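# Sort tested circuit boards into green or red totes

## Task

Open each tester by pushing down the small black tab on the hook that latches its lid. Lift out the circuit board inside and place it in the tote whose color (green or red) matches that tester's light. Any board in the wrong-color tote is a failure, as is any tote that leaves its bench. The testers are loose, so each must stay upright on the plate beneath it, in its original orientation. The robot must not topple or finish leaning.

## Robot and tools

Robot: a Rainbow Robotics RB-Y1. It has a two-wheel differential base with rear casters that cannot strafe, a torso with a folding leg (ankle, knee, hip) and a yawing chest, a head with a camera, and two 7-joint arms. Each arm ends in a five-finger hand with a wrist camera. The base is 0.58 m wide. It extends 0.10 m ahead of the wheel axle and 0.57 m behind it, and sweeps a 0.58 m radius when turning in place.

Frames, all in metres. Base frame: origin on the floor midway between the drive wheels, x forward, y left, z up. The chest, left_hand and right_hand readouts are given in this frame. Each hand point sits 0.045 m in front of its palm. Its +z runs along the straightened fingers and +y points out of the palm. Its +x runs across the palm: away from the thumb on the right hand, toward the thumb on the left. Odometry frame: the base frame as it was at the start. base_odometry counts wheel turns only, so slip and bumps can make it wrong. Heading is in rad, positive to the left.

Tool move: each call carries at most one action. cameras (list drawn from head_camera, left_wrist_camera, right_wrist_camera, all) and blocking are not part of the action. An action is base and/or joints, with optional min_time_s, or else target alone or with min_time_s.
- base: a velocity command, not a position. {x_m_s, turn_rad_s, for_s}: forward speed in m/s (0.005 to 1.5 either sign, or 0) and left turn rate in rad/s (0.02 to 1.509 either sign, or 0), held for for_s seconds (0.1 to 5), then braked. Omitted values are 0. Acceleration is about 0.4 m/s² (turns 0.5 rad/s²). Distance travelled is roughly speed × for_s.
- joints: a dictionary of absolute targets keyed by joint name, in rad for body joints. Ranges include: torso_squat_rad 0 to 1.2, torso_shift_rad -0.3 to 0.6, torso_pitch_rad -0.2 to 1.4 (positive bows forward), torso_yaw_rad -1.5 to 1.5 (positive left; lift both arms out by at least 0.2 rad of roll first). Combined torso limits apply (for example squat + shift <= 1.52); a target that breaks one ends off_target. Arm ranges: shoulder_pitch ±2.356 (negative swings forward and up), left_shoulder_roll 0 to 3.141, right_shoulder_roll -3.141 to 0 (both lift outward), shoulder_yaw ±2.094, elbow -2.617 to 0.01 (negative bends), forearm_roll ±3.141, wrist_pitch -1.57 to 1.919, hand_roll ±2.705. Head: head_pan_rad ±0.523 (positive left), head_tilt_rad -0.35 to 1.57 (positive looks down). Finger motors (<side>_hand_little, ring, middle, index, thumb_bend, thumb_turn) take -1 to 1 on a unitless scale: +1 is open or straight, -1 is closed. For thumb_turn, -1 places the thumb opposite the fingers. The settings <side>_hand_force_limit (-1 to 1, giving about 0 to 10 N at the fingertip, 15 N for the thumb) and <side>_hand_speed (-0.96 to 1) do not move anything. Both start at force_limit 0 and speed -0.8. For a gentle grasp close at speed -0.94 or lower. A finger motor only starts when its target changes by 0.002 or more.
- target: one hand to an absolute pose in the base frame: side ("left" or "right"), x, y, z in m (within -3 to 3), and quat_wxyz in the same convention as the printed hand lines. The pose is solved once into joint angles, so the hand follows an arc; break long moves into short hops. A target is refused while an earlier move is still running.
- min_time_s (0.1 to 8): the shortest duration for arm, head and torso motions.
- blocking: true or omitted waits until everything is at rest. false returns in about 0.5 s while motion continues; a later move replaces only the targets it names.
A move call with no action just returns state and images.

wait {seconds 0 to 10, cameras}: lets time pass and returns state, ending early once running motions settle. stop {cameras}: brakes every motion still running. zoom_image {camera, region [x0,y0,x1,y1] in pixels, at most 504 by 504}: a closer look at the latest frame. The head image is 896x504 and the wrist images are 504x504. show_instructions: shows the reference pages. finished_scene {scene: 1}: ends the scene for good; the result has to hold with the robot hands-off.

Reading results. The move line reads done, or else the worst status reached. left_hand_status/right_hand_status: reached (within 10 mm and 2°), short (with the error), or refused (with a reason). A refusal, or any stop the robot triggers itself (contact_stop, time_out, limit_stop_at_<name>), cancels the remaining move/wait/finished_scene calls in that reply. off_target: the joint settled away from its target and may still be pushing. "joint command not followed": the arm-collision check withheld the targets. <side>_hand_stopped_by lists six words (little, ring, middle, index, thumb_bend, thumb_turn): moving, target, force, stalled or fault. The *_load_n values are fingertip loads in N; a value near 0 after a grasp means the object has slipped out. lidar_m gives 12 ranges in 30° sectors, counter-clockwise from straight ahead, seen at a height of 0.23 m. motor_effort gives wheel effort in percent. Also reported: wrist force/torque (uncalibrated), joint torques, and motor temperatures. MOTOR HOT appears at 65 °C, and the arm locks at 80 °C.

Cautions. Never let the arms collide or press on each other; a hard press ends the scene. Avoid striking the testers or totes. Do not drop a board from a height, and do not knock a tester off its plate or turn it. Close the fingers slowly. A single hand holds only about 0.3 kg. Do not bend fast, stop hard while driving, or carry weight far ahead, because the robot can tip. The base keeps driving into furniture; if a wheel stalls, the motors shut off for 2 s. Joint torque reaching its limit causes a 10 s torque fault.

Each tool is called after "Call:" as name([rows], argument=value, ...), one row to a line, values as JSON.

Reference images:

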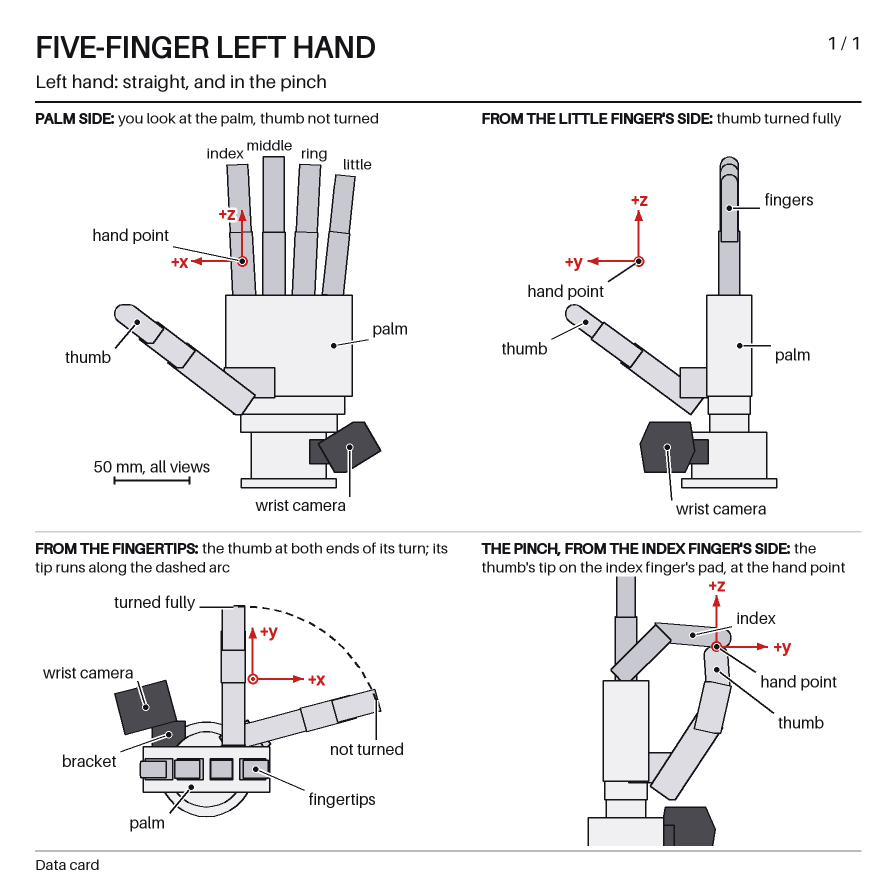

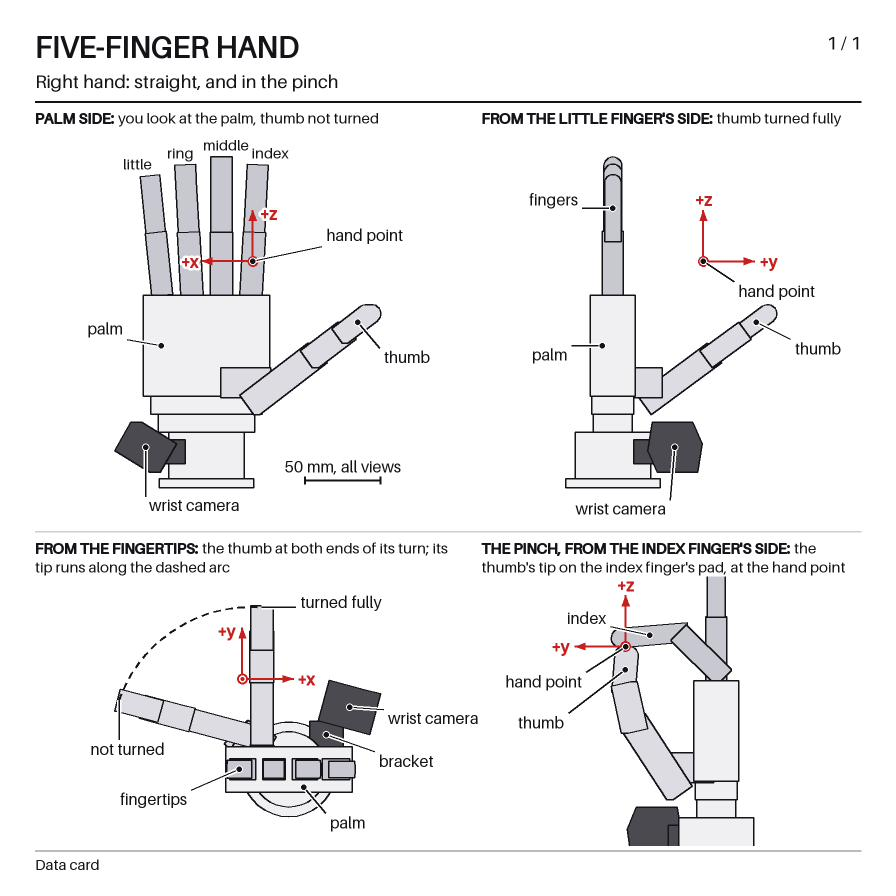

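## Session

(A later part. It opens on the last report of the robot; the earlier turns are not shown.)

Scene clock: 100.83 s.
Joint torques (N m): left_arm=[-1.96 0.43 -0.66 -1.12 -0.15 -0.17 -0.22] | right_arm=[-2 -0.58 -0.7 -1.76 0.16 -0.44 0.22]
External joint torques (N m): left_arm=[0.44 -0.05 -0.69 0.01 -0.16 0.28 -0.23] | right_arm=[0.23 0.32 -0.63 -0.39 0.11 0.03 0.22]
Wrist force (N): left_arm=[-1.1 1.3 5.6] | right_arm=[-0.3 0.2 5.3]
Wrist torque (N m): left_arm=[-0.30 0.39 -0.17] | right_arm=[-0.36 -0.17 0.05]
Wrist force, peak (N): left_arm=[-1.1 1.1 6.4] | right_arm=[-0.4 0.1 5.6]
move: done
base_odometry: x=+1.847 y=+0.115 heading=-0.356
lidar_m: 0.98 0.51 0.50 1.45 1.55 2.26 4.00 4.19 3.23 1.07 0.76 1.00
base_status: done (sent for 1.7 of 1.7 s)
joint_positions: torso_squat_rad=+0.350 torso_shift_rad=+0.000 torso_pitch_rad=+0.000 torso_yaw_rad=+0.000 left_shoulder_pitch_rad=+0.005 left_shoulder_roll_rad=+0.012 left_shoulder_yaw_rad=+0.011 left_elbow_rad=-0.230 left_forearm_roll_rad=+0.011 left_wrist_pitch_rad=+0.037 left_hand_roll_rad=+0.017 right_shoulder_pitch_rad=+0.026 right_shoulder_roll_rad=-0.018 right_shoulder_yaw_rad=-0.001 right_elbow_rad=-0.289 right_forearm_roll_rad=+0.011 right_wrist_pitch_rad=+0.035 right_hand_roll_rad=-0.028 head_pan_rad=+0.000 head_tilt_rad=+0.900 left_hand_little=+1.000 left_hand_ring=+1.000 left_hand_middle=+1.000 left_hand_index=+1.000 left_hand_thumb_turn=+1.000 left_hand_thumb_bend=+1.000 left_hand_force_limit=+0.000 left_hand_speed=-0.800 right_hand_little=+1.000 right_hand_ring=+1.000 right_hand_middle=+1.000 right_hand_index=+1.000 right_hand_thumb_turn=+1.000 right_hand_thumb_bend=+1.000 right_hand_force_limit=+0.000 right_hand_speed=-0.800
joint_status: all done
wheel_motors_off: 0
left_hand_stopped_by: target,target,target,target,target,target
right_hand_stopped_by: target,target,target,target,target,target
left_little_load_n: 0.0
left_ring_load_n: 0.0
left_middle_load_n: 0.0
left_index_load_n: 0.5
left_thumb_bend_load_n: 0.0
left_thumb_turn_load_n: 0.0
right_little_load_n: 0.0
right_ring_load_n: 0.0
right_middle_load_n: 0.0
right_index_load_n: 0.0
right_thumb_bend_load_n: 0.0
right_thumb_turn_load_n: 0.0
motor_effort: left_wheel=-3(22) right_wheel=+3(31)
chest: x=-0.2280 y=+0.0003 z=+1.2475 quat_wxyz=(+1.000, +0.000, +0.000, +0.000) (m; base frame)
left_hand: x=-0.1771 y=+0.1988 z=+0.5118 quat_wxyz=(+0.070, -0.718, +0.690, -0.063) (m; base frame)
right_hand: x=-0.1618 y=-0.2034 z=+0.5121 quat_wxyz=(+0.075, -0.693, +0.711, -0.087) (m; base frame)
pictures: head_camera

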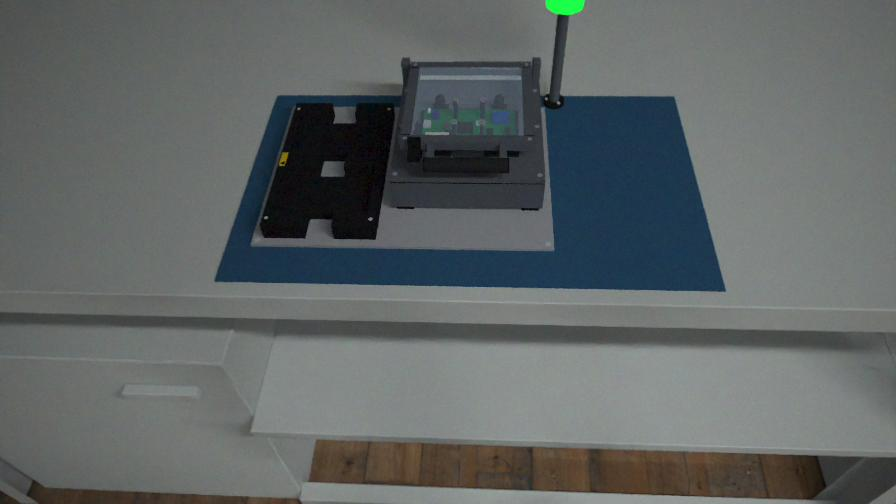

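Call:
move(base={"x_m_s": 0.15, "for_s": 0.9}, joints={"head_tilt_rad": 1.0}, cameras=["head_camera"])

Call:
move(joints={"head_tilt_rad": 1.5}, cameras=["head_camera"])

Scene clock: 123.97 s.
Joint torques (N m): left_arm=[-2.28 0.43 -0.72 -1.03 -0.19 -0.2 -0.28] | right_arm=[-2.17 -0.32 -0.91 -1.72 0.05 -0.57 0.29]
External joint torques (N m): left_arm=[0.11 -0.05 -0.76 0.1 -0.2 0.26 -0.28] | right_arm=[0.04 0.58 -0.84 -0.35 0.01 -0.1 0.29]
Wrist force (N): left_arm=[-0.6 0.9 5.1] | right_arm=[-0.3 0.0 5.5]
Wrist torque (N m): left_arm=[-0.29 0.30 -0.15] | right_arm=[-0.38 -0.18 0.07]
Wrist force, peak (N): left_arm=[-0.6 1.4 6.3] | right_arm=[-0.5 0.3 5.6]
move: done
base_odometry: x=+1.974 y=+0.068 heading=-0.357
lidar_m: 0.84 0.50 0.41 1.00 1.54 2.24 4.13 4.21 3.24 0.74 0.79 0.87
base_status: done (sent for 0.9 of 0.9 s)
joint_positions: torso_squat_rad=+0.350 torso_shift_rad=+0.000 torso_pitch_rad=+0.000 torso_yaw_rad=+0.000 left_shoulder_pitch_rad=+0.005 left_shoulder_roll_rad=+0.012 left_shoulder_yaw_rad=+0.011 left_elbow_rad=-0.230 left_forearm_roll_rad=+0.011 left_wrist_pitch_rad=+0.037 left_hand_roll_rad=+0.017 right_shoulder_pitch_rad=+0.026 right_shoulder_roll_rad=-0.018 right_shoulder_yaw_rad=-0.001 right_elbow_rad=-0.289 right_forearm_roll_rad=+0.011 right_wrist_pitch_rad=+0.035 right_hand_roll_rad=-0.028 head_pan_rad=+0.000 head_tilt_rad=+1.000 left_hand_little=+1.000 left_hand_ring=+1.000 left_hand_middle=+1.000 left_hand_index=+1.000 left_hand_thumb_turn=+1.000 left_hand_thumb_bend=+1.000 left_hand_force_limit=+0.000 left_hand_speed=-0.800 right_hand_little=+1.000 right_hand_ring=+1.000 right_hand_middle=+1.000 right_hand_index=+1.000 right_hand_thumb_turn=+1.000 right_hand_thumb_bend=+1.000 right_hand_force_limit=+0.000 right_hand_speed=-0.800
joint_status: all done
wheel_motors_off: 0
left_hand_stopped_by: target,target,target,target,target,target
right_hand_stopped_by: target,target,target,target,target,target
left_little_load_n: 0.0
left_ring_load_n: 0.0
left_middle_load_n: 0.0
left_index_load_n: 0.0
left_thumb_bend_load_n: 0.0
left_thumb_turn_load_n: 0.0
right_little_load_n: 0.0
right_ring_load_n: 0.0
right_middle_load_n: 0.0
right_index_load_n: 0.0
right_thumb_bend_load_n: 0.0
right_thumb_turn_load_n: 0.0
motor_effort: left_wheel=-4(12) right_wheel=+4(27)
chest: x=-0.2280 y=+0.0003 z=+1.2475 quat_wxyz=(+1.000, +0.000, +0.000, +0.000) (m; base frame)
left_hand: x=-0.1771 y=+0.1988 z=+0.5118 quat_wxyz=(+0.070, -0.718, +0.690, -0.063) (m; base frame)
right_hand: x=-0.1618 y=-0.2034 z=+0.5121 quat_wxyz=(+0.075, -0.693, +0.711, -0.087) (m; base frame)
pictures: head_camera

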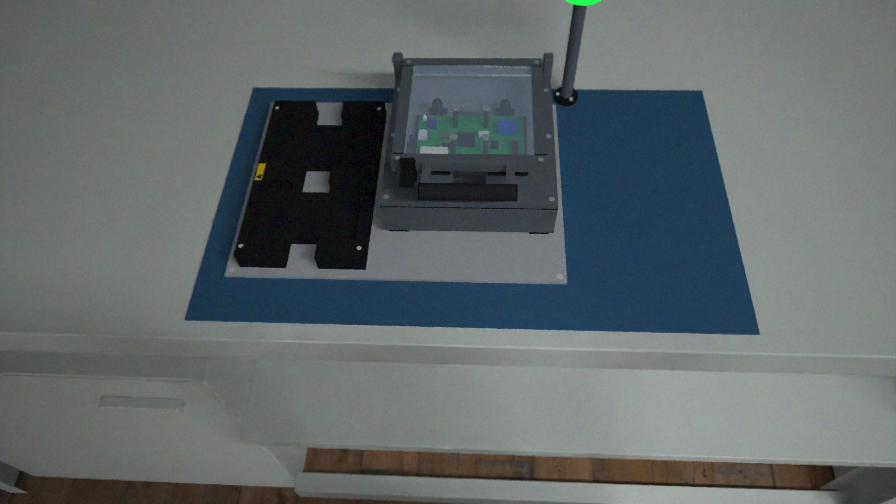

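Scene clock: 124.97 s.
Joint torques (N m): left_arm=[-2.15 0.23 -0.7 -1.23 -0.35 -0.24 0.11] | right_arm=[-1.61 -0.6 -0.56 -1.8 0.09 -0.4 0.24]
External joint torques (N m): left_arm=[0.24 -0.25 -0.74 -0.09 -0.37 0.22 0.11] | right_arm=[0.62 0.31 -0.49 -0.43 0.04 0.07 0.24]
Wrist force (N): left_arm=[-0.4 1.3 5.8] | right_arm=[-0.2 0.1 5.3]
Wrist torque (N m): left_arm=[-0.30 0.30 -0.14] | right_arm=[-0.36 -0.18 0.07]
Wrist force, peak (N): left_arm=[-0.5 1.2 6.0] | right_arm=[-0.3 0.2 5.6]
move: done
base_odometry: x=+1.974 y=+0.068 heading=-0.357
lidar_m: 0.85 0.50 0.42 0.99 1.54 2.24 4.13 4.19 3.26 0.72 0.79 0.86
base_status: not commanded
joint_positions: torso_squat_rad=+0.350 torso_shift_rad=+0.000 torso_pitch_rad=+0.000 torso_yaw_rad=+0.000 left_shoulder_pitch_rad=+0.005 left_shoulder_roll_rad=+0.012 left_shoulder_yaw_rad=+0.011 left_elbow_rad=-0.230 left_forearm_roll_rad=+0.011 left_wrist_pitch_rad=+0.037 left_hand_roll_rad=+0.017 right_shoulder_pitch_rad=+0.026 right_shoulder_roll_rad=-0.018 right_shoulder_yaw_rad=-0.001 right_elbow_rad=-0.289 right_forearm_roll_rad=+0.011 right_wrist_pitch_rad=+0.035 right_hand_roll_rad=-0.028 head_pan_rad=+0.000 head_tilt_rad=+1.500 left_hand_little=+1.000 left_hand_ring=+1.000 left_hand_middle=+1.000 left_hand_index=+1.000 left_hand_thumb_turn=+1.000 left_hand_thumb_bend=+1.000 left_hand_force_limit=+0.000 left_hand_speed=-0.800 right_hand_little=+1.000 right_hand_ring=+1.000 right_hand_middle=+1.000 right_hand_index=+1.000 right_hand_thumb_turn=+1.000 right_hand_thumb_bend=+1.000 right_hand_force_limit=+0.000 right_hand_speed=-0.800
joint_status: all done
wheel_motors_off: 0
left_hand_stopped_by: target,target,target,target,target,target
right_hand_stopped_by: target,target,target,target,target,target
left_little_load_n: 0.0
left_ring_load_n: 0.0
left_middle_load_n: 0.0
left_index_load_n: 0.0
left_thumb_bend_load_n: 0.0
left_thumb_turn_load_n: 0.0
right_little_load_n: 0.0
right_ring_load_n: 0.0
right_middle_load_n: 0.0
right_index_load_n: 0.0
right_thumb_bend_load_n: 0.0
right_thumb_turn_load_n: 0.0
motor_effort: left_wheel=-4(4) right_wheel=+4(4)
chest: x=-0.2280 y=+0.0003 z=+1.2475 quat_wxyz=(+1.000, +0.000, +0.000, +0.000) (m; base frame)
left_hand: x=-0.1771 y=+0.1988 z=+0.5118 quat_wxyz=(+0.070, -0.718, +0.690, -0.063) (m; base frame)
right_hand: x=-0.1618 y=-0.2034 z=+0.5121 quat_wxyz=(+0.075, -0.693, +0.711, -0.087) (m; base frame)
pictures: head_camera

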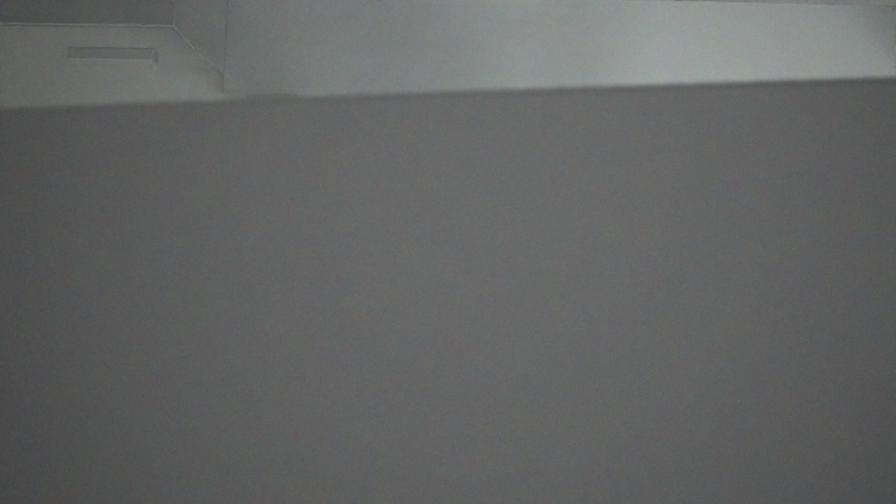

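Call:
move(base={"turn_rad_s": -0.05, "for_s": 0.5}, joints={"head_tilt_rad": 0.9, "left_shoulder_pitch_rad": 0.9, "left_shoulder_roll_rad": 0.25, "left_elbow_rad": -2.0, "right_shoulder_pitch_rad": 0.9, "right_shoulder_roll_rad": -0.25, "right_elbow_rad": -2.0}, min_time_s=2.5, cameras=["all"])

Scene clock: 164.43 s.
Joint torques (N m): left_arm=[4.08 4.37 2.72 -9.37 -0.33 -1.45 -0.32] | right_arm=[5.96 -5.14 -4.19 -9.61 0.27 -1.68 0.32]
External joint torques (N m): left_arm=[0.15 0.1 -0.77 -0.7 -0.39 0.36 -0.32] | right_arm=[1.58 -0.74 -0.76 -1.52 0.1 0 0.31]
Wrist force (N): left_arm=[1.3 4.6 2.8] | right_arm=[-2.1 3.8 2.3]
Wrist torque (N m): left_arm=[0.07 0.10 -0.14] | right_arm=[0.08 0.06 0.04]
Wrist force, peak (N): left_arm=[-0.4 0.9 6.4] | right_arm=[-0.8 0.6 5.6]
move: done
base_odometry: x=+1.974 y=+0.068 heading=-0.381
lidar_m: 0.84 0.50 0.41 0.89 1.53 2.20 4.13 4.30 3.26 0.74 0.75 0.88
base_status: done (sent for 0.5 of 0.5 s)
joint_positions: torso_squat_rad=+0.350 torso_shift_rad=+0.000 torso_pitch_rad=+0.000 torso_yaw_rad=+0.000 left_shoulder_pitch_rad=+0.900 left_shoulder_roll_rad=+0.250 left_shoulder_yaw_rad=+0.011 left_elbow_rad=-2.000 left_forearm_roll_rad=+0.011 left_wrist_pitch_rad=+0.037 left_hand_roll_rad=+0.017 right_shoulder_pitch_rad=+0.900 right_shoulder_roll_rad=-0.250 right_shoulder_yaw_rad=-0.001 right_elbow_rad=-2.000 right_forearm_roll_rad=+0.011 right_wrist_pitch_rad=+0.035 right_hand_roll_rad=-0.028 head_pan_rad=+0.000 head_tilt_rad=+0.900 left_hand_little=+1.000 left_hand_ring=+1.000 left_hand_middle=+1.000 left_hand_index=+1.000 left_hand_thumb_turn=+1.000 left_hand_thumb_bend=+1.000 left_hand_force_limit=+0.000 left_hand_speed=-0.800 right_hand_little=+1.000 right_hand_ring=+1.000 right_hand_middle=+1.000 right_hand_index=+1.000 right_hand_thumb_turn=+1.000 right_hand_thumb_bend=+1.000 right_hand_force_limit=+0.000 right_hand_speed=-0.800
joint_status: all done
wheel_motors_off: 0
left_hand_stopped_by: target,target,target,target,target,target
right_hand_stopped_by: target,target,target,target,target,target
left_little_load_n: 0.0
left_ring_load_n: 0.0
left_middle_load_n: 0.0
left_index_load_n: 0.0
left_thumb_bend_load_n: 0.0
left_thumb_turn_load_n: 0.0
right_little_load_n: 0.0
right_ring_load_n: 0.0
right_middle_load_n: 0.0
right_index_load_n: 0.0
right_thumb_bend_load_n: 0.0
right_thumb_turn_load_n: 0.0
motor_effort: left_wheel=+4(16) right_wheel=-10(25)
chest: x=-0.2280 y=+0.0003 z=+1.2475 quat_wxyz=(+1.000, +0.000, +0.000, +0.000) (m; base frame)
left_hand: x=+0.0049 y=+0.3614 z=+0.8211 quat_wxyz=(+0.459, -0.581, +0.619, -0.260) (m; base frame)
right_hand: x=+0.0054 y=-0.3558 z=+0.8198 quat_wxyz=(+0.262, -0.623, +0.578, -0.458) (m; base frame)
pictures: head_camera, left_wrist_camera, right_wrist_camera

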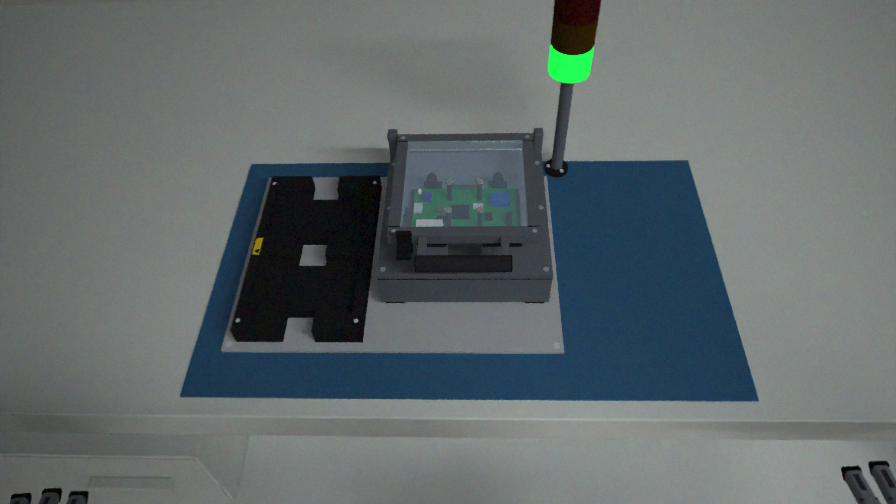

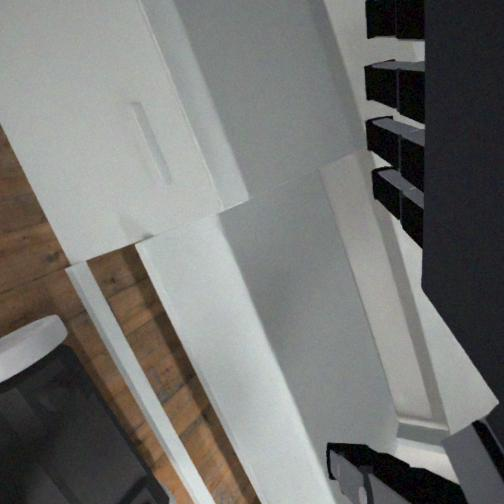

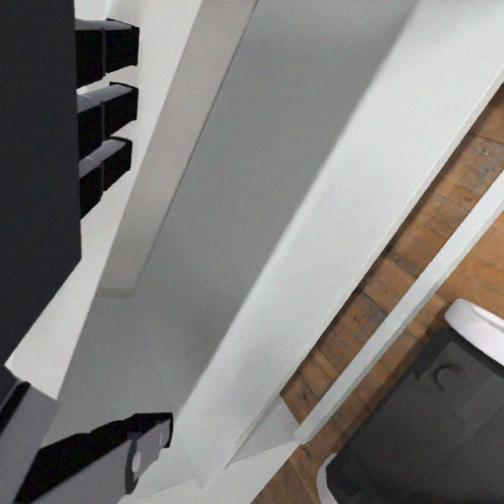

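Call:
zoom_image(camera="head_camera", region=[370, 120, 570, 310])

Call:
zoom_image(camera="head_camera", region=[380, 200, 540, 290])

Scaled by 2.520.

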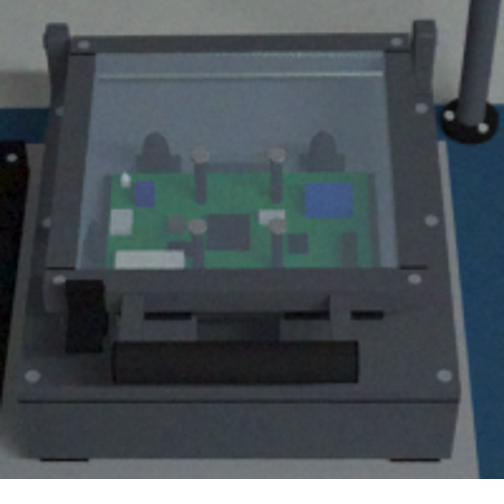

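Scaled by 3.150.

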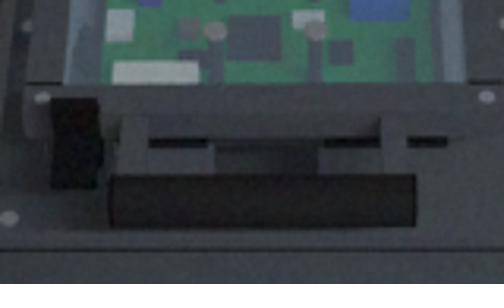

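Call:
move(target={"side": "left", "x": 0.2, "y": 0.16, "z": 1.02, "quat_wxyz": [0.271, -0.653, 0.653, -0.271]}, min_time_s=3, cameras=["all"])

Scene clock: 188.50 s.
Joint torques (N m): left_arm=[-37.47 -3.08 -6.91 -26.64 3.21 -15.38 0.15] | right_arm=[5.51 -4.38 -4.46 -9.26 0.23 -1.68 0.34]
External joint torques (N m): left_arm=[-32.88 -6.6 -9.85 -16.66 3.43 -13.75 0.15] | right_arm=[1.15 0.03 -1.04 -1.17 0.06 0.01 0.34]
External joint torques when the fault began: left_arm=[-60.42 -19.41 -37.06 -26.48 15.14 -22.43 1.58]
Wrist force (N): left_arm=[-21.6 42.6 -45.4] | right_arm=[-2.1 3.7 2.4]
Wrist torque (N m): left_arm=[0.04 -2.95 -2.52] | right_arm=[0.06 0.07 0.03]
Wrist force, peak (N): left_arm=[-44.9 34.8 -132.9] | right_arm=[-2.2 6.6 3.3]
move: torque_fault
TORQUE FAULT: left_wrist_pitch_rad reached its load limit. The robot stopped for 10 seconds, dropped its targets and accepts commands again. The stop added 8.8 s to the call.
base_odometry: x=+1.973 y=+0.068 heading=-0.381
lidar_m: 0.86 0.47 0.43 1.43 1.56 2.36 4.12 4.07 3.23 0.74 0.81 0.88
base_status: not commanded
joint_positions: torso_squat_rad=+0.350 torso_shift_rad=-0.001 torso_pitch_rad=-0.001 torso_yaw_rad=+0.001 left_shoulder_pitch_rad=+0.392 left_shoulder_roll_rad=+0.275 left_shoulder_yaw_rad=-0.065 left_elbow_rad=-2.106 left_forearm_roll_rad=+0.052 left_wrist_pitch_rad=+0.815 left_hand_roll_rad=+0.193 right_shoulder_pitch_rad=+0.900 right_shoulder_roll_rad=-0.250 right_shoulder_yaw_rad=-0.001 right_elbow_rad=-2.000 right_forearm_roll_rad=+0.011 right_wrist_pitch_rad=+0.035 right_hand_roll_rad=-0.028 head_pan_rad=+0.000 head_tilt_rad=+0.900 left_hand_little=+0.941 left_hand_ring=+0.760 left_hand_middle=+0.651 left_hand_index=+0.607 left_hand_thumb_turn=+1.000 left_hand_thumb_bend=+1.000 left_hand_force_limit=+0.000 left_hand_speed=-0.800 right_hand_little=+1.000 right_hand_ring=+1.000 right_hand_middle=+1.000 right_hand_index=+1.000 right_hand_thumb_turn=+1.000 right_hand_thumb_bend=+1.000 right_hand_force_limit=+0.000 right_hand_speed=-0.800
joint_status: left_shoulder_pitch_rad torque_fault (moved -0.508 of -1.206); left_shoulder_roll_rad torque_fault (moved +0.025 of +0.040); left_shoulder_yaw_rad torque_fault (moved -0.076 of -0.187); left_elbow_rad torque_fault (moved -0.106 of -0.255); left_forearm_roll_rad torque_fault (moved +0.041 of +0.097); left_wrist_pitch_rad torque_fault (moved +0.777 of +1.688); left_hand_roll_rad torque_fault (moved +0.175 of +0.377)
wheel_motors_off: 0
left_hand_stopped_by: target,target,target,target,target,target
right_hand_stopped_by: target,target,target,target,target,target
left_little_load_n: -16.0
left_ring_load_n: -15.5
left_middle_load_n: -13.0
left_index_load_n: -12.5
left_thumb_bend_load_n: 0.0
left_thumb_turn_load_n: 0.0
right_little_load_n: 0.0
right_ring_load_n: 0.0
right_middle_load_n: 0.0
right_index_load_n: 0.0
right_thumb_bend_load_n: 0.0
right_thumb_turn_load_n: 0.0
on_its_own: left_shoulder_pitch_rad is held at +0.384, not at your -0.306, since a torque_fault; left_shoulder_roll_rad is held at +0.273, not at your +0.290, since a torque_fault; left_shoulder_yaw_rad is held at -0.067, not at your -0.175, since a torque_fault; left_elbow_rad is held at -2.110, not at your -2.255, since a torque_fault; left_forearm_roll_rad is held at +0.052, not at your +0.107, since a torque_fault; left_wrist_pitch_rad is held at +0.811, not at your +1.725, since a torque_fault; left_hand_roll_rad is held at +0.193, not at your +0.394, since a torque_fault; left_hand_little is held at +0.943, not at its first target +1.000, since a torque_fault; left_hand_ring is held at +0.762, not at its first target +1.000, since a torque_fault; left_hand_middle is held at +0.652, not at its first target +1.000, since a torque_fault; left_hand_index is held at +0.608, not at its first target +1.000, since a torque_fault
motor_effort: left_wheel=+15(31) right_wheel=+1(15)
chest: x=-0.2288 y=+0.0004 z=+1.2475 quat_wxyz=(+1.000, +0.000, +0.000, +0.000) (m; base frame)
left_hand: x=+0.1340 y=+0.2767 z=+0.8547 quat_wxyz=(+0.338, -0.653, +0.618, -0.279) (m; base frame)
left_hand_status: short (checked arc, planned for 3.0 s): torque_fault, 213 mm and 8.8 deg off.
right_hand: x=+0.0053 y=-0.3555 z=+0.8200 quat_wxyz=(+0.262, -0.623, +0.577, -0.458) (m; base frame)
pictures: head_camera, left_wrist_camera, right_wrist_camera

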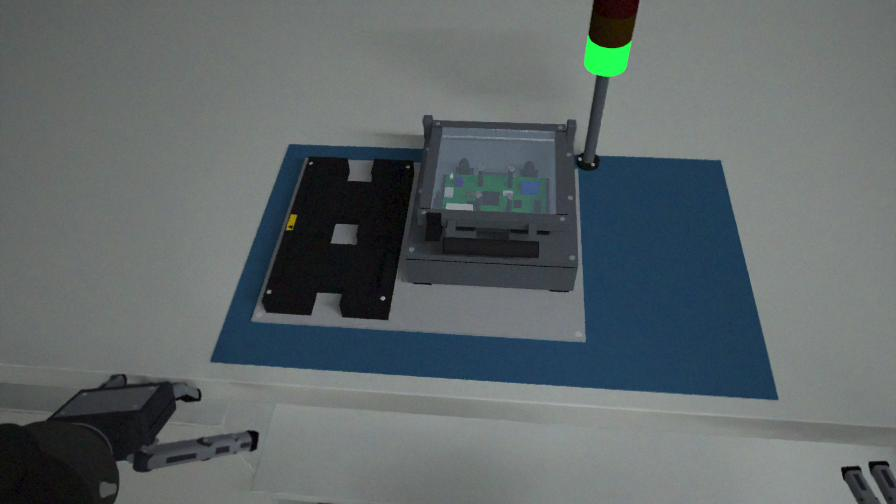

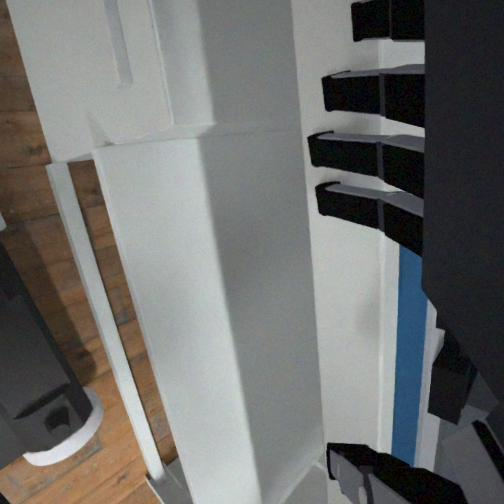

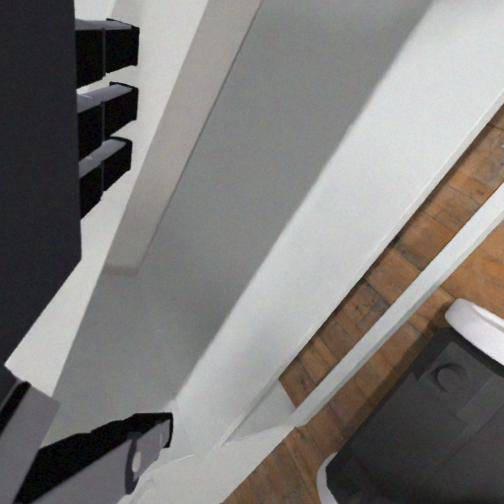

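Call:
move(joints={"left_shoulder_pitch_rad": 0.9, "left_shoulder_roll_rad": 0.25, "left_shoulder_yaw_rad": 0.011, "left_elbow_rad": -2.0, "left_forearm_roll_rad": 0.011, "left_wrist_pitch_rad": 0.037, "left_hand_roll_rad": 0.017}, min_time_s=3)

Call:
move(joints={"left_elbow_rad": -2.5, "left_hand_little": 1.0, "left_hand_ring": 1.0, "left_hand_middle": 1.0, "left_hand_index": 1.0, "left_wrist_pitch_rad": 0.0, "right_elbow_rad": -2.5}, min_time_s=2, cameras=["all"])

Scene clock: 200.23 s.
Joint torques (N m): left_arm=[4.5 3.56 4.24 -8.36 -0.56 -1.86 -0.36] | right_arm=[5.37 -4.45 -4.28 -9.12 0.22 -1.68 0.27]
External joint torques (N m): left_arm=[0.58 -0.72 0.75 0.31 -0.62 -0.05 -0.36] | right_arm=[0.99 -0.05 -0.85 -1.03 0.05 0.01 0.27]
Wrist force (N): left_arm=[1.0 4.9 2.8] | right_arm=[-1.9 3.5 2.3]
Wrist torque (N m): left_arm=[0.14 0.15 -0.19] | right_arm=[0.03 0.04 0.05]
Wrist force, peak (N): left_arm=[-22.2 43.5 -45.1] | right_arm=[-2.2 3.8 2.5]
move: done
base_odometry: x=+1.974 y=+0.068 heading=-0.381
lidar_m: 0.86 0.47 0.42 1.43 1.57 2.36 4.11 4.06 3.23 0.74 0.81 0.88
base_status: not commanded
joint_positions: torso_squat_rad=+0.350 torso_shift_rad=+0.000 torso_pitch_rad=+0.000 torso_yaw_rad=+0.000 left_shoulder_pitch_rad=+0.900 left_shoulder_roll_rad=+0.250 left_shoulder_yaw_rad=+0.011 left_elbow_rad=-2.000 left_forearm_roll_rad=+0.011 left_wrist_pitch_rad=+0.037 left_hand_roll_rad=+0.017 right_shoulder_pitch_rad=+0.900 right_shoulder_roll_rad=-0.250 right_shoulder_yaw_rad=-0.001 right_elbow_rad=-2.000 right_forearm_roll_rad=+0.011 right_wrist_pitch_rad=+0.035 right_hand_roll_rad=-0.028 head_pan_rad=+0.000 head_tilt_rad=+0.900 left_hand_little=+0.941 left_hand_ring=+0.760 left_hand_middle=+0.650 left_hand_index=+0.607 left_hand_thumb_turn=+1.000 left_hand_thumb_bend=+1.000 left_hand_force_limit=+0.000 left_hand_speed=-0.800 right_hand_little=+1.000 right_hand_ring=+1.000 right_hand_middle=+1.000 right_hand_index=+1.000 right_hand_thumb_turn=+1.000 right_hand_thumb_bend=+1.000 right_hand_force_limit=+0.000 right_hand_speed=-0.800
joint_status: all done
wheel_motors_off: 0
left_hand_stopped_by: target,target,target,target,target,target
right_hand_stopped_by: target,target,target,target,target,target
left_little_load_n: 0.0
left_ring_load_n: -0.5
left_middle_load_n: 0.0
left_index_load_n: 0.0
left_thumb_bend_load_n: 0.0
left_thumb_turn_load_n: 0.0
right_little_load_n: 0.0
right_ring_load_n: 0.0
right_middle_load_n: -0.5
right_index_load_n: 0.0
right_thumb_bend_load_n: 0.0
right_thumb_turn_load_n: 0.0
on_its_own: left_hand_little is held at +0.943, not at its first target +1.000, since a torque_fault; left_hand_ring is held at +0.762, not at its first target +1.000, since a torque_fault; left_hand_middle is held at +0.652, not at its first target +1.000, since a torque_fault; left_hand_index is held at +0.608, not at its first target +1.000, since a torque_fault
motor_effort: left_wheel=+3(16) right_wheel=+1(2)
chest: x=-0.2282 y=+0.0002 z=+1.2475 quat_wxyz=(+1.000, +0.000, +0.000, +0.000) (m; base frame)
left_hand: x=+0.0049 y=+0.3611 z=+0.8213 quat_wxyz=(+0.460, -0.581, +0.619, -0.260) (m; base frame)
right_hand: x=+0.0053 y=-0.3558 z=+0.8198 quat_wxyz=(+0.262, -0.623, +0.578, -0.458) (m; base frame)
pictures: none

Scene clock: 202.53 s.
Joint torques (N m): left_arm=[2.28 2.72 2.87 -11.3 -0.65 -2.04 -0.48] | right_arm=[3.94 -3.37 -3.55 -11.26 0.31 -1.94 0.23]
External joint torques (N m): left_arm=[0.01 -0.26 0.22 -1.07 -0.75 -0.04 -0.48] | right_arm=[1.14 -0.16 -0.86 -1.67 0.12 -0.05 0.23]
Wrist force (N): left_arm=[0.9 5.8 -0.2] | right_arm=[-2.1 4.2 -0.1]
Wrist torque (N m): left_arm=[0.40 0.07 -0.23] | right_arm=[0.23 0.16 0.04]
Wrist force, peak (N): left_arm=[1.1 5.5 2.8] | right_arm=[-2.0 4.0 2.4]
move: done
base_odometry: x=+1.974 y=+0.068 heading=-0.381
lidar_m: 0.86 0.47 0.42 1.43 1.55 2.35 4.11 4.07 3.24 0.74 0.80 0.88
base_status: not commanded
joint_positions: torso_squat_rad=+0.350 torso_shift_rad=+0.000 torso_pitch_rad=+0.000 torso_yaw_rad=+0.000 left_shoulder_pitch_rad=+0.900 left_shoulder_roll_rad=+0.250 left_shoulder_yaw_rad=+0.011 left_elbow_rad=-2.500 left_forearm_roll_rad=+0.011 left_wrist_pitch_rad=+0.000 left_hand_roll_rad=+0.017 right_shoulder_pitch_rad=+0.900 right_shoulder_roll_rad=-0.250 right_shoulder_yaw_rad=-0.001 right_elbow_rad=-2.500 right_forearm_roll_rad=+0.011 right_wrist_pitch_rad=+0.035 right_hand_roll_rad=-0.028 head_pan_rad=+0.000 head_tilt_rad=+0.900 left_hand_little=+1.000 left_hand_ring=+1.000 left_hand_middle=+1.000 left_hand_index=+1.000 left_hand_thumb_turn=+1.000 left_hand_thumb_bend=+1.000 left_hand_force_limit=+0.000 left_hand_speed=-0.800 right_hand_little=+1.000 right_hand_ring=+1.000 right_hand_middle=+1.000 right_hand_index=+1.000 right_hand_thumb_turn=+1.000 right_hand_thumb_bend=+1.000 right_hand_force_limit=+0.000 right_hand_speed=-0.800
joint_status: all done
wheel_motors_off: 0
left_hand_stopped_by: target,target,target,target,target,target
right_hand_stopped_by: target,target,target,target,target,target
left_little_load_n: 0.0
left_ring_load_n: 0.0
left_middle_load_n: 0.0
left_index_load_n: 0.0
left_thumb_bend_load_n: 0.0
left_thumb_turn_load_n: 0.0
right_little_load_n: 0.0
right_ring_load_n: 0.0
right_middle_load_n: 0.0
right_index_load_n: 0.0
right_thumb_bend_load_n: 0.0
right_thumb_turn_load_n: 0.0
motor_effort: left_wheel=+2(3) right_wheel=+2(2)
chest: x=-0.2282 y=+0.0002 z=+1.2475 quat_wxyz=(+1.000, +0.000, +0.000, +0.000) (m; base frame)
left_hand: x=+0.1121 y=+0.2952 z=+1.0684 quat_wxyz=(+0.593, -0.436, +0.531, -0.419) (m; base frame)
right_hand: x=+0.1102 y=-0.2941 z=+1.0575 quat_wxyz=(+0.410, -0.541, +0.445, -0.584) (m; base frame)
pictures: head_camera, left_wrist_camera, right_wrist_camera

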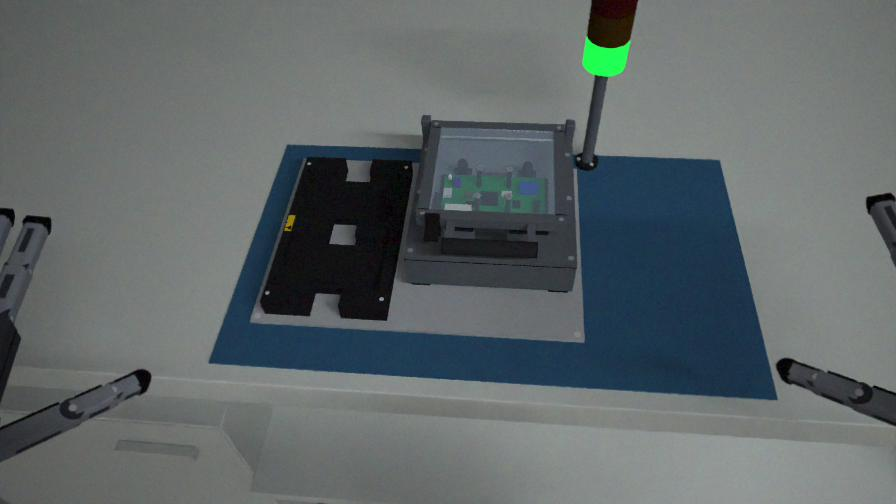

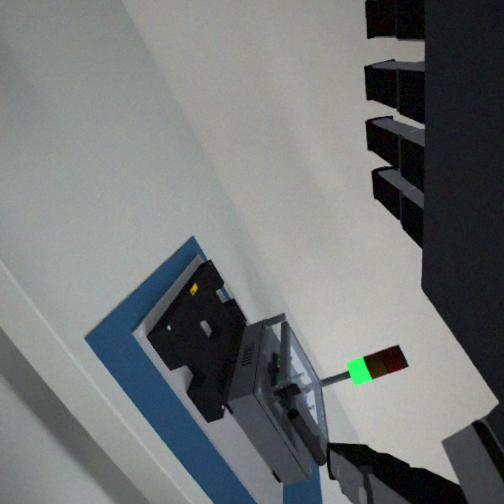

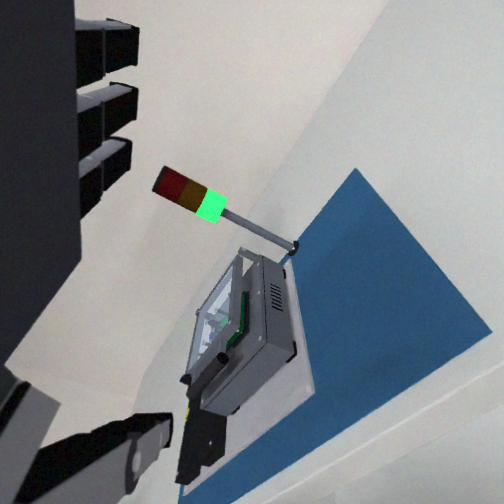

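Call:
zoom_image(camera="right_wrist_camera", region=[170, 230, 320, 430])

Call:
zoom_image(camera="left_wrist_camera", region=[210, 300, 350, 490])

Scaled by 2.520.

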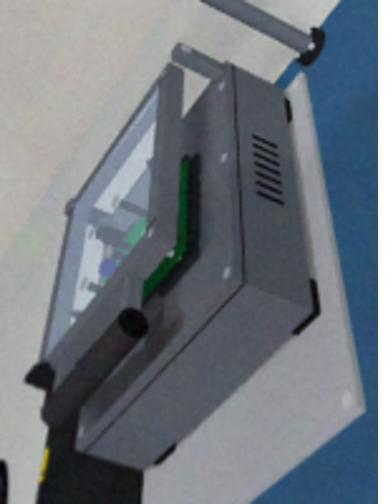

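Scaled by 2.653.

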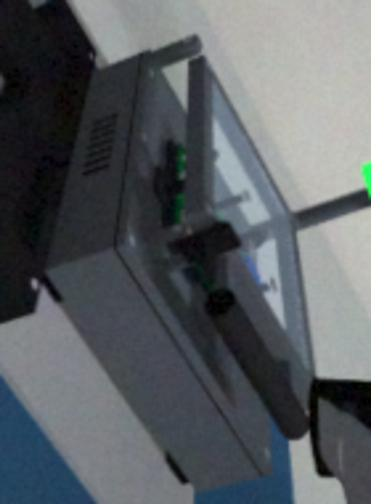

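Call:
move(target={"side": "left", "x": 0.18, "y": 0.2, "z": 1.02, "quat_wxyz": [0.354, -0.612, 0.612, -0.354]}, min_time_s=3, cameras=["all"])

Scene clock: 240.43 s.
Joint torques (N m): left_arm=[-8.56 0.32 -1.68 -8.6 -0.27 -1.28 0.12] | right_arm=[3.53 -3.24 -3.69 -11.19 0.26 -1.84 0.21]
External joint torques (N m): left_arm=[-1.06 -0.69 -2.71 0.13 -0.18 0.56 0.12] | right_arm=[0.72 -0.03 -1 -1.59 0.07 0.05 0.21]
Wrist force (N): left_arm=[-0.1 4.5 2.9] | right_arm=[-2.1 4.2 -0.2]
Wrist torque (N m): left_arm=[0.04 0.18 -0.11] | right_arm=[0.24 0.15 0.05]
Wrist force, peak (N): left_arm=[1.2 5.9 -0.5] | right_arm=[-2.1 4.5 -0.2]
move: done
base_odometry: x=+1.974 y=+0.068 heading=-0.381
lidar_m: 0.86 0.46 0.42 1.43 1.56 2.36 4.11 4.06 3.23 0.74 0.81 0.88
base_status: not commanded
joint_positions: torso_squat_rad=+0.350 torso_shift_rad=+0.000 torso_pitch_rad=+0.000 torso_yaw_rad=+0.000 left_shoulder_pitch_rad=+0.131 left_shoulder_roll_rad=+0.109 left_shoulder_yaw_rad=-0.040 left_elbow_rad=-2.486 left_forearm_roll_rad=+0.046 left_wrist_pitch_rad=+1.307 left_hand_roll_rad=+0.085 right_shoulder_pitch_rad=+0.900 right_shoulder_roll_rad=-0.250 right_shoulder_yaw_rad=-0.001 right_elbow_rad=-2.500 right_forearm_roll_rad=+0.011 right_wrist_pitch_rad=+0.035 right_hand_roll_rad=-0.028 head_pan_rad=+0.000 head_tilt_rad=+0.900 left_hand_little=+1.000 left_hand_ring=+1.000 left_hand_middle=+1.000 left_hand_index=+1.000 left_hand_thumb_turn=+1.000 left_hand_thumb_bend=+1.000 left_hand_force_limit=+0.000 left_hand_speed=-0.800 right_hand_little=+1.000 right_hand_ring=+1.000 right_hand_middle=+1.000 right_hand_index=+1.000 right_hand_thumb_turn=+1.000 right_hand_thumb_bend=+1.000 right_hand_force_limit=+0.000 right_hand_speed=-0.800
joint_status: all done
wheel_motors_off: 0
left_hand_stopped_by: target,target,target,target,target,target
right_hand_stopped_by: target,target,target,target,target,target
left_little_load_n: 0.0
left_ring_load_n: 0.0
left_middle_load_n: 0.0
left_index_load_n: 0.0
left_thumb_bend_load_n: 0.0
left_thumb_turn_load_n: 0.0
right_little_load_n: 0.0
right_ring_load_n: 0.0
right_middle_load_n: 0.0
right_index_load_n: 0.0
right_thumb_bend_load_n: 0.0
right_thumb_turn_load_n: 0.0
motor_effort: left_wheel=+2(3) right_wheel=+1(2)
chest: x=-0.2282 y=+0.0002 z=+1.2475 quat_wxyz=(+1.000, +0.000, +0.000, +0.000) (m; base frame)
left_hand: x=+0.1800 y=+0.2003 z=+1.0201 quat_wxyz=(+0.354, -0.612, +0.612, -0.354) (m; base frame)
left_hand_status: reached (checked arc, planned for 3.0 s): 0 mm and 0.0 deg off.
right_hand: x=+0.1102 y=-0.2941 z=+1.0575 quat_wxyz=(+0.410, -0.541, +0.445, -0.584) (m; base frame)
pictures: head_camera, left_wrist_camera, right_wrist_camera

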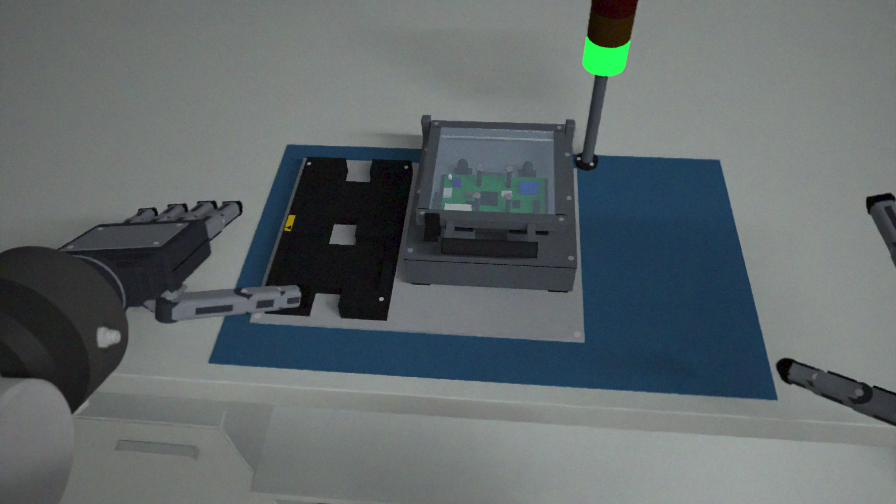

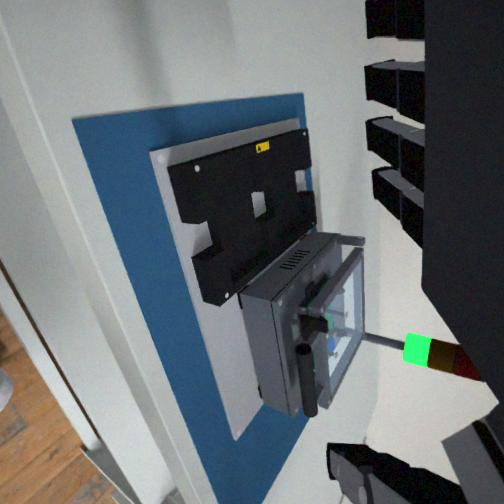

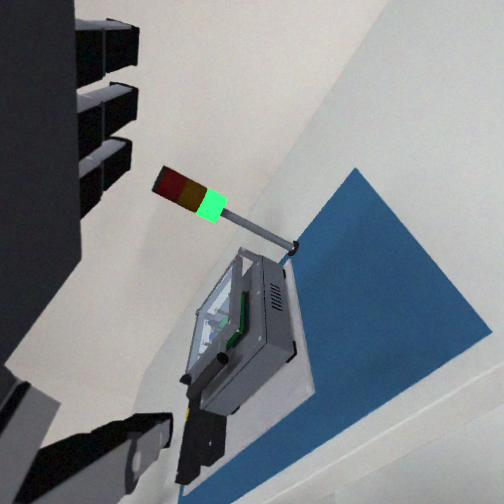

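Call:
zoom_image(camera="left_wrist_camera", region=[230, 220, 380, 430])

Call:
zoom_image(camera="left_wrist_camera", region=[280, 280, 350, 380])

Scaled by 2.400.

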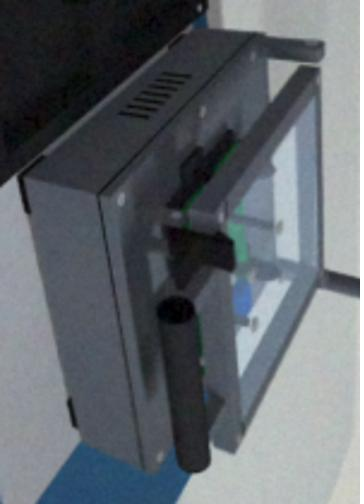

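Scaled by 5.040.

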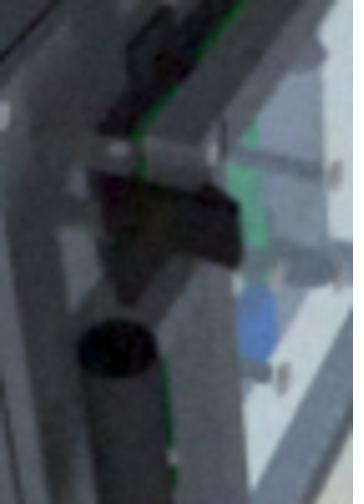

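Call:
move(target={"side": "left", "x": 0.28, "y": 0.15, "z": 1.0, "quat_wxyz": [0.354, -0.612, 0.612, -0.354]}, min_time_s=2, cameras=["head_camera", "left_wrist_camera"])

Call:
zoom_image(camera="left_wrist_camera", region=[200, 180, 400, 430])

Scene clock: 264.93 s.
Joint torques (N m): left_arm=[-14.03 -0.57 -1.97 -9.22 -0.69 -1.79 0.13] | right_arm=[3.59 -3.17 -3.71 -11.22 0.29 -1.83 0.28]
External joint torques (N m): left_arm=[-0.94 -0.21 -2.33 0.2 -0.51 0.03 0.12] | right_arm=[0.78 0.04 -1.02 -1.63 0.11 0.05 0.28]
Wrist force (N): left_arm=[-1.1 4.6 2.9] | right_arm=[-2.1 4.1 -0.1]
Wrist torque (N m): left_arm=[0.08 0.33 -0.15] | right_arm=[0.21 0.15 0.04]
Wrist force, peak (N): left_arm=[-0.5 5.3 3.0] | right_arm=[-2.2 4.5 -0.2]
move: done
base_odometry: x=+1.974 y=+0.068 heading=-0.381
lidar_m: 0.86 0.47 0.42 1.43 1.56 2.35 4.12 4.07 3.24 0.74 0.81 0.88
base_status: not commanded
joint_positions: torso_squat_rad=+0.350 torso_shift_rad=+0.000 torso_pitch_rad=+0.000 torso_yaw_rad=+0.000 left_shoulder_pitch_rad=-0.185 left_shoulder_roll_rad=+0.015 left_shoulder_yaw_rad=-0.088 left_elbow_rad=-2.044 left_forearm_roll_rad=-0.119 left_wrist_pitch_rad=+1.178 left_hand_roll_rad=+0.150 right_shoulder_pitch_rad=+0.900 right_shoulder_roll_rad=-0.250 right_shoulder_yaw_rad=-0.001 right_elbow_rad=-2.500 right_forearm_roll_rad=+0.011 right_wrist_pitch_rad=+0.035 right_hand_roll_rad=-0.028 head_pan_rad=+0.000 head_tilt_rad=+0.900 left_hand_little=+1.000 left_hand_ring=+1.000 left_hand_middle=+1.000 left_hand_index=+1.000 left_hand_thumb_turn=+1.000 left_hand_thumb_bend=+1.000 left_hand_force_limit=+0.000 left_hand_speed=-0.800 right_hand_little=+1.000 right_hand_ring=+1.000 right_hand_middle=+1.000 right_hand_index=+1.000 right_hand_thumb_turn=+1.000 right_hand_thumb_bend=+1.000 right_hand_force_limit=+0.000 right_hand_speed=-0.800
joint_status: all done
wheel_motors_off: 0
left_hand_stopped_by: target,target,target,target,target,target
right_hand_stopped_by: target,target,target,target,target,target
left_little_load_n: 0.0
left_ring_load_n: 0.0
left_middle_load_n: 0.0
left_index_load_n: 0.0
left_thumb_bend_load_n: 0.0
left_thumb_turn_load_n: -0.5
right_little_load_n: 0.0
right_ring_load_n: 0.0
right_middle_load_n: 0.0
right_index_load_n: -0.5
right_thumb_bend_load_n: 0.0
right_thumb_turn_load_n: 0.0
motor_effort: left_wheel=+2(3) right_wheel=+0(2)
chest: x=-0.2282 y=+0.0002 z=+1.2475 quat_wxyz=(+1.000, +0.000, +0.000, +0.000) (m; base frame)
left_hand: x=+0.2800 y=+0.1502 z=+1.0001 quat_wxyz=(+0.354, -0.612, +0.612, -0.354) (m; base frame)
left_hand_status: reached (checked arc, planned for 2.0 s): 0 mm and 0.0 deg off.
right_hand: x=+0.1102 y=-0.2941 z=+1.0575 quat_wxyz=(+0.410, -0.541, +0.445, -0.584) (m; base frame)
pictures: head_camera, left_wrist_camera

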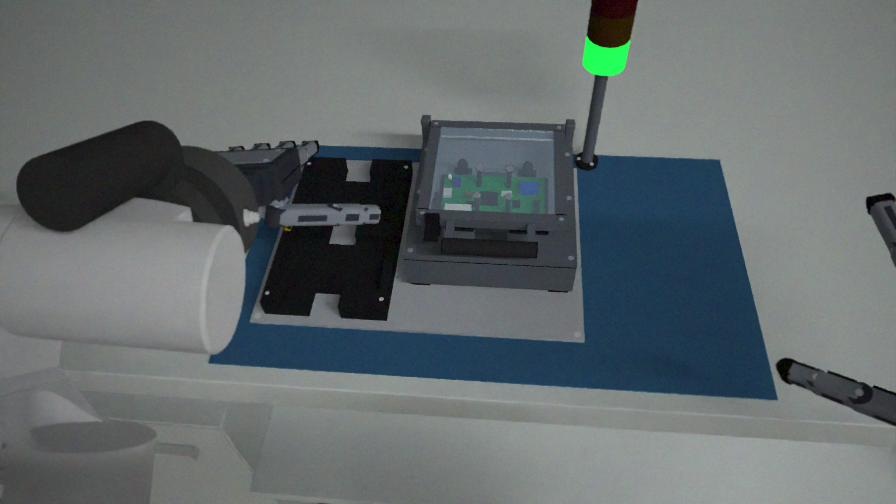

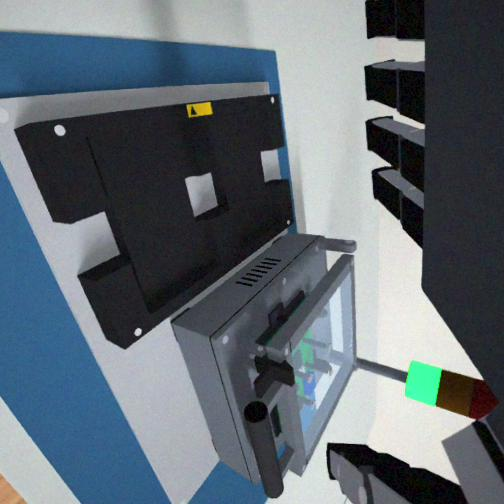

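Scaled by 2.016.

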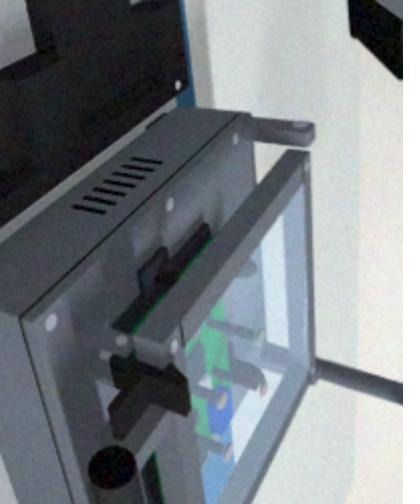

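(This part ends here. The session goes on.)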